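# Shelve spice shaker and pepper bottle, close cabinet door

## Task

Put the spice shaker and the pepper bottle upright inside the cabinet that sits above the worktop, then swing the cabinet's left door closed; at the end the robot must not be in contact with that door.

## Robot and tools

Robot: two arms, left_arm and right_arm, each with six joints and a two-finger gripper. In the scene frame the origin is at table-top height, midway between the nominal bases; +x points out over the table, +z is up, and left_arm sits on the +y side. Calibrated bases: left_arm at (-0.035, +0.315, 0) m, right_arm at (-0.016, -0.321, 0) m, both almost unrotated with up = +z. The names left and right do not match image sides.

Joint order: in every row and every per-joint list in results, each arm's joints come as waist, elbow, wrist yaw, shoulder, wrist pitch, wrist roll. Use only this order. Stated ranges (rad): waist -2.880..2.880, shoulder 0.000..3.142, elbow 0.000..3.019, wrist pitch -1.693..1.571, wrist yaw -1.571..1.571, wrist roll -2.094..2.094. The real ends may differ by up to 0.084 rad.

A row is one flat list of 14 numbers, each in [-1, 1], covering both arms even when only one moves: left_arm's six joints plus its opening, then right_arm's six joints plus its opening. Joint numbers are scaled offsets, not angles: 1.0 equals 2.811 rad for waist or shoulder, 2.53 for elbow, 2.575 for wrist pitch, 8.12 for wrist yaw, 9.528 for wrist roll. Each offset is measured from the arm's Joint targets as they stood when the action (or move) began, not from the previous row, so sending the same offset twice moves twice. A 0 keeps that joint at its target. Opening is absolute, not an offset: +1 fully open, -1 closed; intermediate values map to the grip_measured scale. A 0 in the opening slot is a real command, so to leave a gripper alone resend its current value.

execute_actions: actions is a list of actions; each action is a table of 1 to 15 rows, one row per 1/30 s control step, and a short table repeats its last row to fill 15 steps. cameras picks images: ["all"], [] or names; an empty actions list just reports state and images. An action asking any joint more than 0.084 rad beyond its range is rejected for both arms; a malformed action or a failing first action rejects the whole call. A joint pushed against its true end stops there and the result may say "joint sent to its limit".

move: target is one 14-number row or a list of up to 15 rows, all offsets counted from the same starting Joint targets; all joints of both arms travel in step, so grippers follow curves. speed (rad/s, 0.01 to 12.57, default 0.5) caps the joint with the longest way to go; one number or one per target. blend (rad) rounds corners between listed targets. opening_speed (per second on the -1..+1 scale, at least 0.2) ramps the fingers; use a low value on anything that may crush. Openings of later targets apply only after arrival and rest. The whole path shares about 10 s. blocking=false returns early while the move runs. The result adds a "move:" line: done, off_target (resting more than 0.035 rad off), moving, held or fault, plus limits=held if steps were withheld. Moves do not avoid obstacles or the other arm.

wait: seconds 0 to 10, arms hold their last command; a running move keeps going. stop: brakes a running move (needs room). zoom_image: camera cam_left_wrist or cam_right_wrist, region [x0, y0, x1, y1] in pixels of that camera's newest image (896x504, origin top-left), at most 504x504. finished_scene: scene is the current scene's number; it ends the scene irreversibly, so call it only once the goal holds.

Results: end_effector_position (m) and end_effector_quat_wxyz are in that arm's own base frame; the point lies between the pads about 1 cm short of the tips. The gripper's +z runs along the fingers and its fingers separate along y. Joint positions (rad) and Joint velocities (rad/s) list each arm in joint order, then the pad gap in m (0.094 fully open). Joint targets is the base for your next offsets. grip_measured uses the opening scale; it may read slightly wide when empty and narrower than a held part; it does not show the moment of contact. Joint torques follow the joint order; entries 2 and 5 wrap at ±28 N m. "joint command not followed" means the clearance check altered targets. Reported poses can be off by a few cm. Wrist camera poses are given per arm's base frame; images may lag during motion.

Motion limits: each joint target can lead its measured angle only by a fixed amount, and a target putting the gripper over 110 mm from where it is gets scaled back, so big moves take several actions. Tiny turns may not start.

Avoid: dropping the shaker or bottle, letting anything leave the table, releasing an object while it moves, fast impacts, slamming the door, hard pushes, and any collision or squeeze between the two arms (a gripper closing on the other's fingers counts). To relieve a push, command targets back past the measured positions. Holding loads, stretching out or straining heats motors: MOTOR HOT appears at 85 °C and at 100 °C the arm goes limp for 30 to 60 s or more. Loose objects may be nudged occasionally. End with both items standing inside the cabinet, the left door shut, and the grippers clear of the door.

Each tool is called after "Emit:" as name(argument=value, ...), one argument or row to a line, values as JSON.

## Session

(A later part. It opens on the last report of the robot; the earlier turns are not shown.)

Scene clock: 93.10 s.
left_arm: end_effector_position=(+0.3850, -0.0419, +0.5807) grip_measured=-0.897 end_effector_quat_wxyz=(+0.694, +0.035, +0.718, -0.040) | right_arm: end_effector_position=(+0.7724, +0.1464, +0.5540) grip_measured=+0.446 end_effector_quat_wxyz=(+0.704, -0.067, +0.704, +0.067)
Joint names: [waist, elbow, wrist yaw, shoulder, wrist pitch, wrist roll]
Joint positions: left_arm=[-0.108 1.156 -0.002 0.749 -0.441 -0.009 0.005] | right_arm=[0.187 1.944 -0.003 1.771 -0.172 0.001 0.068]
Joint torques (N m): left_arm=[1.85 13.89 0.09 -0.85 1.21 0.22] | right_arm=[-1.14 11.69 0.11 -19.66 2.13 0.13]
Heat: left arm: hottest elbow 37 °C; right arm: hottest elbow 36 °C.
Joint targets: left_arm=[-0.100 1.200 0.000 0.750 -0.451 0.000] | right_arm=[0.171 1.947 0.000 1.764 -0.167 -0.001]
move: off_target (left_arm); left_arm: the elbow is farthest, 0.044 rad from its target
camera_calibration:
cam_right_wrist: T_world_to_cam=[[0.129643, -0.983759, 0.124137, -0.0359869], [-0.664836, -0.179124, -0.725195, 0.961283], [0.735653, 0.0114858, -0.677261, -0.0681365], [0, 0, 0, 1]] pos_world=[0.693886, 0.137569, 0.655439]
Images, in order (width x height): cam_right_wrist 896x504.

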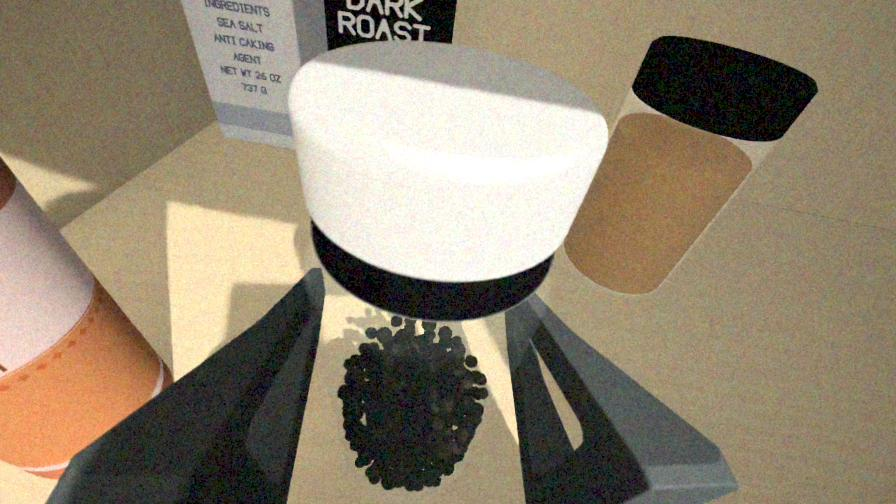

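Emit:
move(
  target=[
    [0,0,0,0,0,0,-0.9,0,0,0,-0.0107,0.004,0,0.45],
    [0,0,0,0,0,0,-0.9,0,-0.07,0,-0.0548,0.0202,0,0.45],
    [0,0,0,0,0,0,-0.9,0,-0.1332,0,-0.1028,0.0299,0,0.45],
    [0,0,0,0,0,0,-0.9,0,-0.2202,0,-0.1864,0.026,0,0.45],
    [-0.1163,0.0198,0,0.0776,0.0878,0,-0.9,-0.2743,-0.2794,0,-0.3287,-0.0847,0,0.45],
  ],
  speed=[0.1,0.2,0.35,0.6,0.9],
  blend=[0,0.03,0.05,0.1,0],
  cameras=["cam_right_wrist","cam_left_wrist"],
)

Scene clock: 97.20 s.
left_arm: end_effector_position=(+0.4352, -0.1946, +0.5681) grip_measured=-0.897 end_effector_quat_wxyz=(+0.690, +0.144, +0.693, -0.150) | right_arm: end_effector_position=(+0.3468, -0.2311, +0.6117) grip_measured=+0.447 end_effector_quat_wxyz=(+0.684, +0.203, +0.669, -0.206)
Joint names: [waist, elbow, wrist yaw, shoulder, wrist pitch, wrist roll]
Joint positions: left_arm=[-0.42 1.194 -0.001 0.957 -0.239 -0.009 0.005] | right_arm=[-0.587 1.239 0 0.838 -0.379 0.001 0.068]
Joint torques (N m): left_arm=[0.67 15.46 0.04 -3.14 2.17 0.21] | right_arm=[-1.38 11.02 -0.02 -2.26 1.44 0.1]
Heat: left arm: hottest elbow 38 °C; right arm: hottest elbow 36 °C.
Joint targets: left_arm=[-0.427 1.250 0.000 0.968 -0.224 0.000] | right_arm=[-0.600 1.240 0.000 0.840 -0.385 -0.001]
move: off_target (left_arm); left_arm: the elbow is farthest, 0.056 rad from its target
camera_calibration:
cam_left_wrist: T_world_to_cam=[[-0.468536, -0.869369, 0.157071, -0.0694004], [-0.647754, 0.217164, -0.730243, 0.760129], [0.60074, -0.443889, -0.664887, 0.154904], [0, 0, 0, 1]] pos_world=[0.366803, -0.156647, 0.668973]
cam_right_wrist: T_world_to_cam=[[-0.599237, -0.791089, 0.122853, -0.0612564], [-0.586915, 0.329743, -0.739459, 0.751953], [0.544468, -0.515216, -0.661896, 0.223534], [0, 0, 0, 1]] pos_world=[0.282918, -0.181242, 0.711521]

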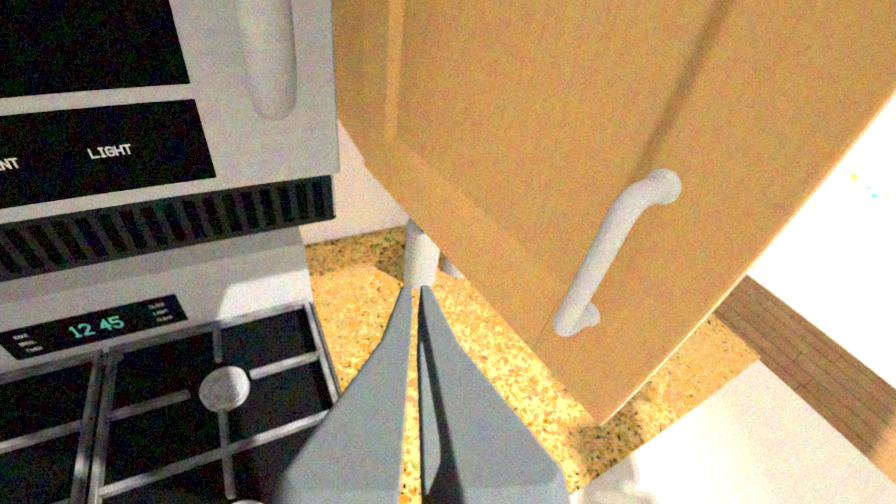

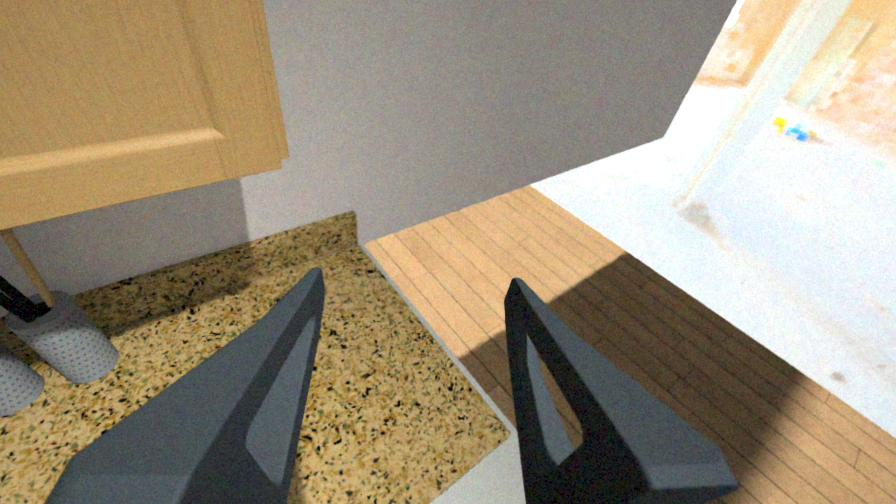

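Emit:
move(
  target=[-0.0235,0.0538,0,0.0719,0.0256,0,-0.9,0.2103,0.0202,0,0,0.1099,0,0.45],
  speed=0.6,
  cameras=["cam_right_wrist","cam_left_wrist"],
)

Scene clock: 99.03 s.
left_arm: end_effector_position=(+0.4890, -0.2580, +0.5711) grip_measured=-0.897 end_effector_quat_wxyz=(+0.686, +0.166, +0.687, -0.173) | right_arm: end_effector_position=(+0.4071, -0.0098, +0.6745) grip_measured=+0.447 end_effector_quat_wxyz=(+0.799, +0.007, +0.601, -0.009)
Joint names: [waist, elbow, wrist yaw, shoulder, wrist pitch, wrist roll]
Joint positions: left_arm=[-0.485 1.329 -0.001 1.154 -0.173 -0.009 0.005] | right_arm=[-0.023 1.239 -0.001 0.838 -0.12 0.001 0.068]
Joint torques (N m): left_arm=[0.56 15.69 0.05 -5.48 2.15 0.2] | right_arm=[1.61 15.73 0 -3.08 2.33 0.09]
Heat: left arm: hottest elbow 38 °C; right arm: hottest elbow 36 °C.
Joint targets: left_arm=[-0.493 1.386 0.000 1.171 -0.158 0.000] | right_arm=[-0.009 1.292 0.000 0.840 -0.102 -0.001]
move: off_target (left_arm, right_arm); left_arm: the elbow is farthest, 0.057 rad from its target; right_arm: the elbow is farthest, 0.052 rad from its target
camera_calibration:
cam_left_wrist: T_world_to_cam=[[-0.524852, -0.836629, 0.156789, -0.0637872], [-0.629515, 0.25754, -0.733065, 0.813966], [0.572924, -0.483451, -0.661841, 0.0980223], [0, 0, 0, 1]] pos_world=[0.422766, -0.215606, 0.671566]
cam_right_wrist: T_world_to_cam=[[-0.112791, -0.98822, 0.103442, -0.0446032], [-0.460599, -0.0402438, -0.886696, 0.804976], [0.880413, -0.147657, -0.450634, 0.0706024], [0, 0, 0, 1]] pos_world=[0.303581, -0.00125754, 0.750199]

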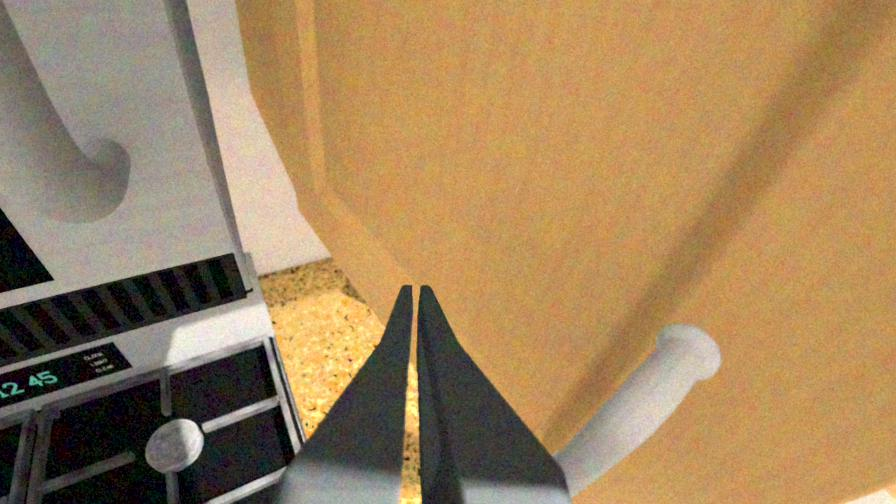

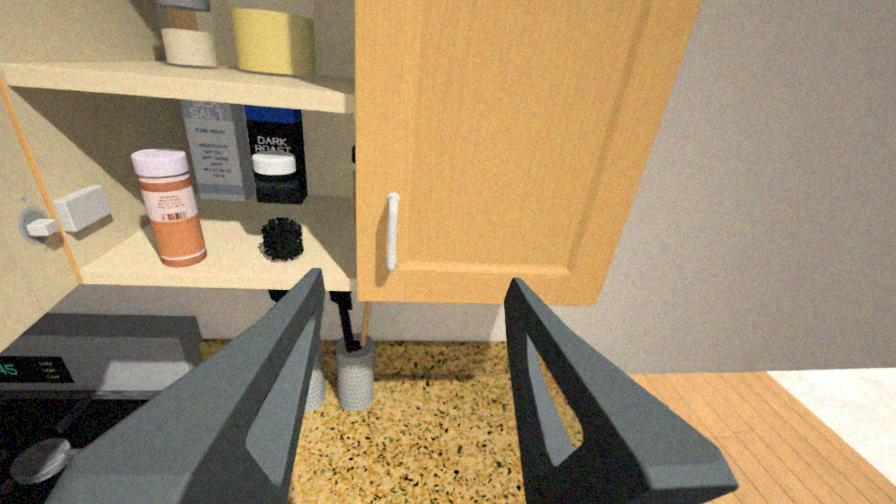

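Emit:
move(
  target=[
    [-0.0416,0.0688,0,0.0708,0.0097,0,-0.9,0,0,0,0,0,0,0.45],
    [-0.0502,0.1893,0,0.1686,-0.0016,0,-0.9,0,0,0,0,0,0,0.45],
    [-0.0416,0.2881,0,0.2451,-0.0249,0,-0.9,0,0,0,0,0,0,0.45],
    [-0.0381,0.3217,0,0.2657,-0.0365,0,-0.9,0,0,0,0,0,0,0.45],
    [-0.0345,0.3676,0,0.2903,-0.061,0,-0.9,0,0,0,0,0,0,0.45],
  ],
  speed=[0.3,0.3,0.25,0.15,0.12],
  blend=[0.08,0.08,0.05,0.02,0],
  cameras=["cam_right_wrist","cam_left_wrist"],
)

Scene clock: 103.97 s.
left_arm: end_effector_position=(+0.6782, -0.4743, +0.5821) grip_measured=-0.897 end_effector_quat_wxyz=(+0.674, +0.213, +0.673, -0.216) | right_arm: end_effector_position=(+0.4071, -0.0097, +0.6745) grip_measured=+0.447 end_effector_quat_wxyz=(+0.799, +0.007, +0.601, -0.009)
Joint names: [waist, elbow, wrist yaw, shoulder, wrist pitch, wrist roll]
Joint positions: left_arm=[-0.608 2.254 0.009 1.932 -0.319 -0.005 0.005] | right_arm=[-0.023 1.239 -0.001 0.838 -0.12 0.001 0.068]
Joint torques (N m): left_arm=[2.78 15.9 -0.34 -12.63 1.88 0.17] | right_arm=[0.56 15.56 -0.04 -2.37 2.18 0.11]
Motor temperatures (°C): left_arm=[27 40 23 29 26 23 25] | right_arm=[23 36 26 28 27 22 26]
Heat: left arm: hottest elbow 40 °C; right arm: hottest elbow 36 °C.
Joint targets: left_arm=[-0.590 2.315 0.000 1.987 -0.315 0.000] | right_arm=[-0.009 1.292 0.000 0.840 -0.102 -0.001]
move: off_target (left_arm, right_arm); blend cut to 0.0425 rad at target 3; left_arm: the elbow is farthest, 0.062 rad from its target; right_arm: the elbow is farthest, 0.053 rad from its target
camera_calibration:
cam_left_wrist: T_world_to_cam=[[-0.631386, -0.760314, 0.152559, -0.0361452], [-0.587669, 0.34077, -0.73384, 1.00842], [0.505961, -0.55299, -0.66197, -0.0951288], [0, 0, 0, 1]] pos_world=[0.617926, -0.423725, 0.682559]
cam_right_wrist: T_world_to_cam=[[-0.112389, -0.988276, 0.103344, -0.0445541], [-0.460555, -0.0403482, -0.886714, 0.804981], [0.880487, -0.147252, -0.450621, 0.0705848], [0, 0, 0, 1]] pos_world=[0.303581, -0.00115846, 0.750199]

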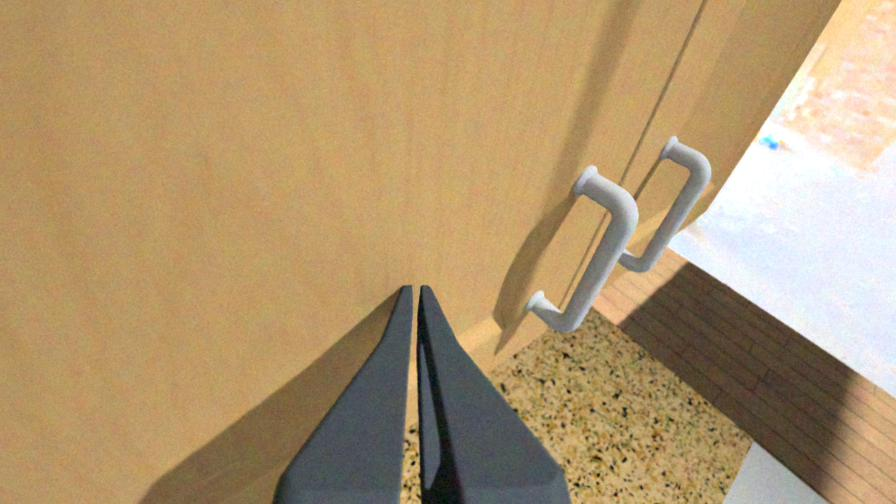

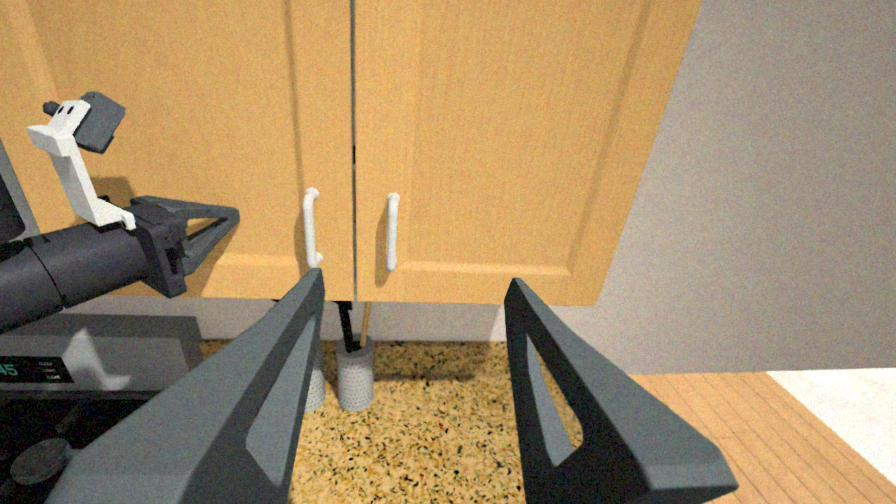

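Emit:
move(
  target=[0.0018,0.0202,0,0.0114,-0.0082,0,-0.9,0,0,0,0,0,0,0.45],
  speed=0.12,
  cameras=["cam_right_wrist"],
)

Emit:
zoom_image(
  camera="cam_right_wrist",
  region=[270, 0, 450, 320],
)

Scene clock: 105.00 s.
left_arm: end_effector_position=(+0.6787, -0.4802, +0.5888) grip_measured=-0.897 end_effector_quat_wxyz=(+0.674, +0.215, +0.671, -0.220) | right_arm: end_effector_position=(+0.4071, -0.0097, +0.6745) grip_measured=+0.447 end_effector_quat_wxyz=(+0.799, +0.007, +0.601, -0.009)
Joint names: [waist, elbow, wrist yaw, shoulder, wrist pitch, wrist roll]
Joint positions: left_arm=[-0.612 2.306 0.013 1.955 -0.345 -0.005 0.005] | right_arm=[-0.023 1.239 -0.001 0.838 -0.12 0.001 0.068]
Joint torques (N m): left_arm=[3.6 15.5 -0.5 -12.28 1.98 0.17] | right_arm=[1.85 15.79 0.01 -2.55 2.44 0.07]
Heat: left arm: hottest elbow 40 °C; right arm: hottest elbow 36 °C.
Joint targets: left_arm=[-0.585 2.367 0.000 2.019 -0.337 0.000] | right_arm=[-0.009 1.292 0.000 0.840 -0.102 -0.001]
move: off_target (left_arm, right_arm); left_arm: the shoulder is farthest, 0.064 rad from its target; right_arm: the elbow is farthest, 0.053 rad from its target
camera_calibration:
cam_right_wrist: T_world_to_cam=[[-0.112389, -0.988276, 0.103344, -0.0445541], [-0.460555, -0.0403482, -0.886714, 0.804981], [0.880487, -0.147252, -0.450621, 0.0705848], [0, 0, 0, 1]] pos_world=[0.303581, -0.00115846, 0.750199]
Images, in order (width x height): cam_right_wrist 896x504.

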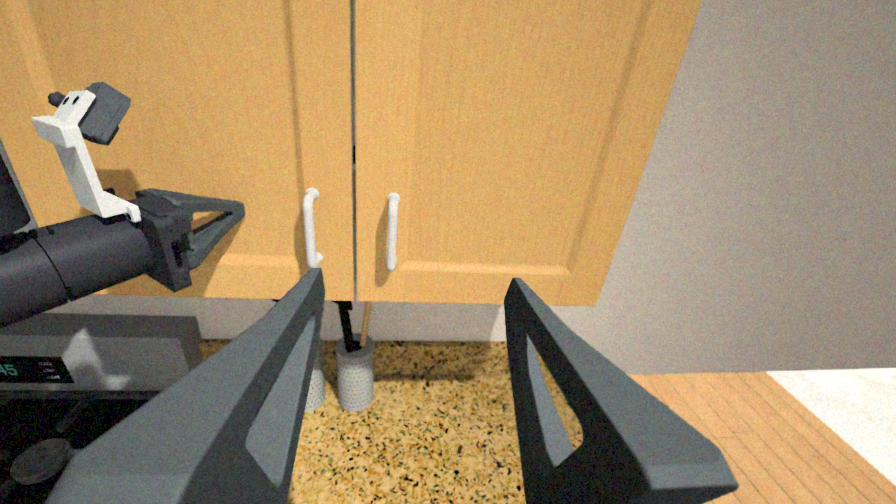

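Scaled by 1.575 from the camera's 896x504 image, which has a finer 1280x720 frame.

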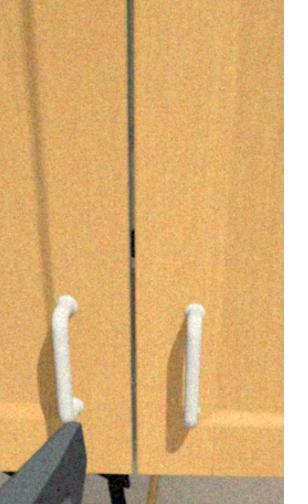

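Emit:
move(
  target=[
    [0,-0.0099,0,-0.0356,0,0,-0.9,0,0,0,0,0,0,0.45],
    [0,-0.1984,0,-0.1419,0.0687,0,-0.9,0,0,0,0,0,0,0.45],
    [0.08,-0.4202,0,-0.3728,0.0454,0,-0.9,0,0,0,0,0,0,0.45],
  ],
  speed=[0.2,0.4,0.8],
  blend=[0.03,0.1,0],
  cameras=["cam_right_wrist"],
)

Emit:
zoom_image(
  camera="cam_right_wrist",
  region=[0, 60, 500, 340],
)

Scene clock: 108.43 s.
left_arm: end_effector_position=(+0.4339, -0.1677, +0.6442) grip_measured=-0.897 end_effector_quat_wxyz=(+0.741, +0.119, +0.646, -0.140) | right_arm: end_effector_position=(+0.4071, -0.0097, +0.6745) grip_measured=+0.447 end_effector_quat_wxyz=(+0.799, +0.007, +0.601, -0.009)
Joint names: [waist, elbow, wrist yaw, shoulder, wrist pitch, wrist roll]
Joint positions: left_arm=[-0.368 1.314 0 0.966 -0.211 -0.005 0.005] | right_arm=[-0.023 1.239 -0.001 0.838 -0.12 0.001 0.068]
Joint torques (N m): left_arm=[1.67 9.28 -0.02 -3.31 1.2 0.17] | right_arm=[1.38 15.65 -0.02 -2.84 2.37 0.09]
Heat: left arm: hottest elbow 40 °C; right arm: hottest elbow 36 °C.
Joint targets: left_arm=[-0.360 1.304 0.000 0.971 -0.220 0.000] | right_arm=[-0.009 1.292 0.000 0.840 -0.102 -0.001]
move: off_target (right_arm); right_arm: the elbow is farthest, 0.053 rad from its target
camera_calibration:
cam_right_wrist: T_world_to_cam=[[-0.112389, -0.988276, 0.103344, -0.0445541], [-0.460555, -0.0403482, -0.886714, 0.804981], [0.880487, -0.147252, -0.450621, 0.0705848], [0, 0, 0, 1]] pos_world=[0.303581, -0.00115846, 0.750199]
Images, in order (width x height): cam_right_wrist 896x504.

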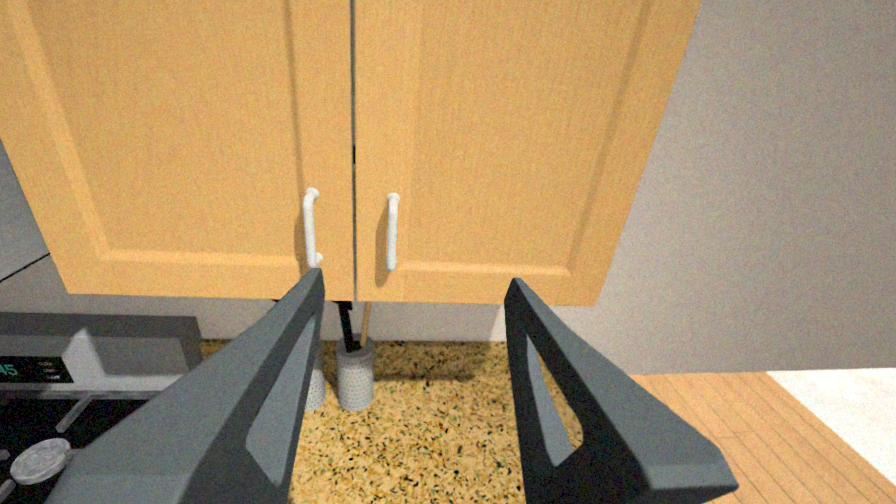

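Scaled by 1.008 from the camera's 896x504 image, which has a finer 1280x720 frame.

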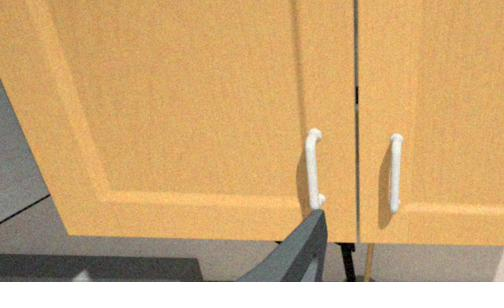

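Door is shut and aligned.

Emit:
finished_scene(
  scene=2,
)

The scene is finished: the task was done.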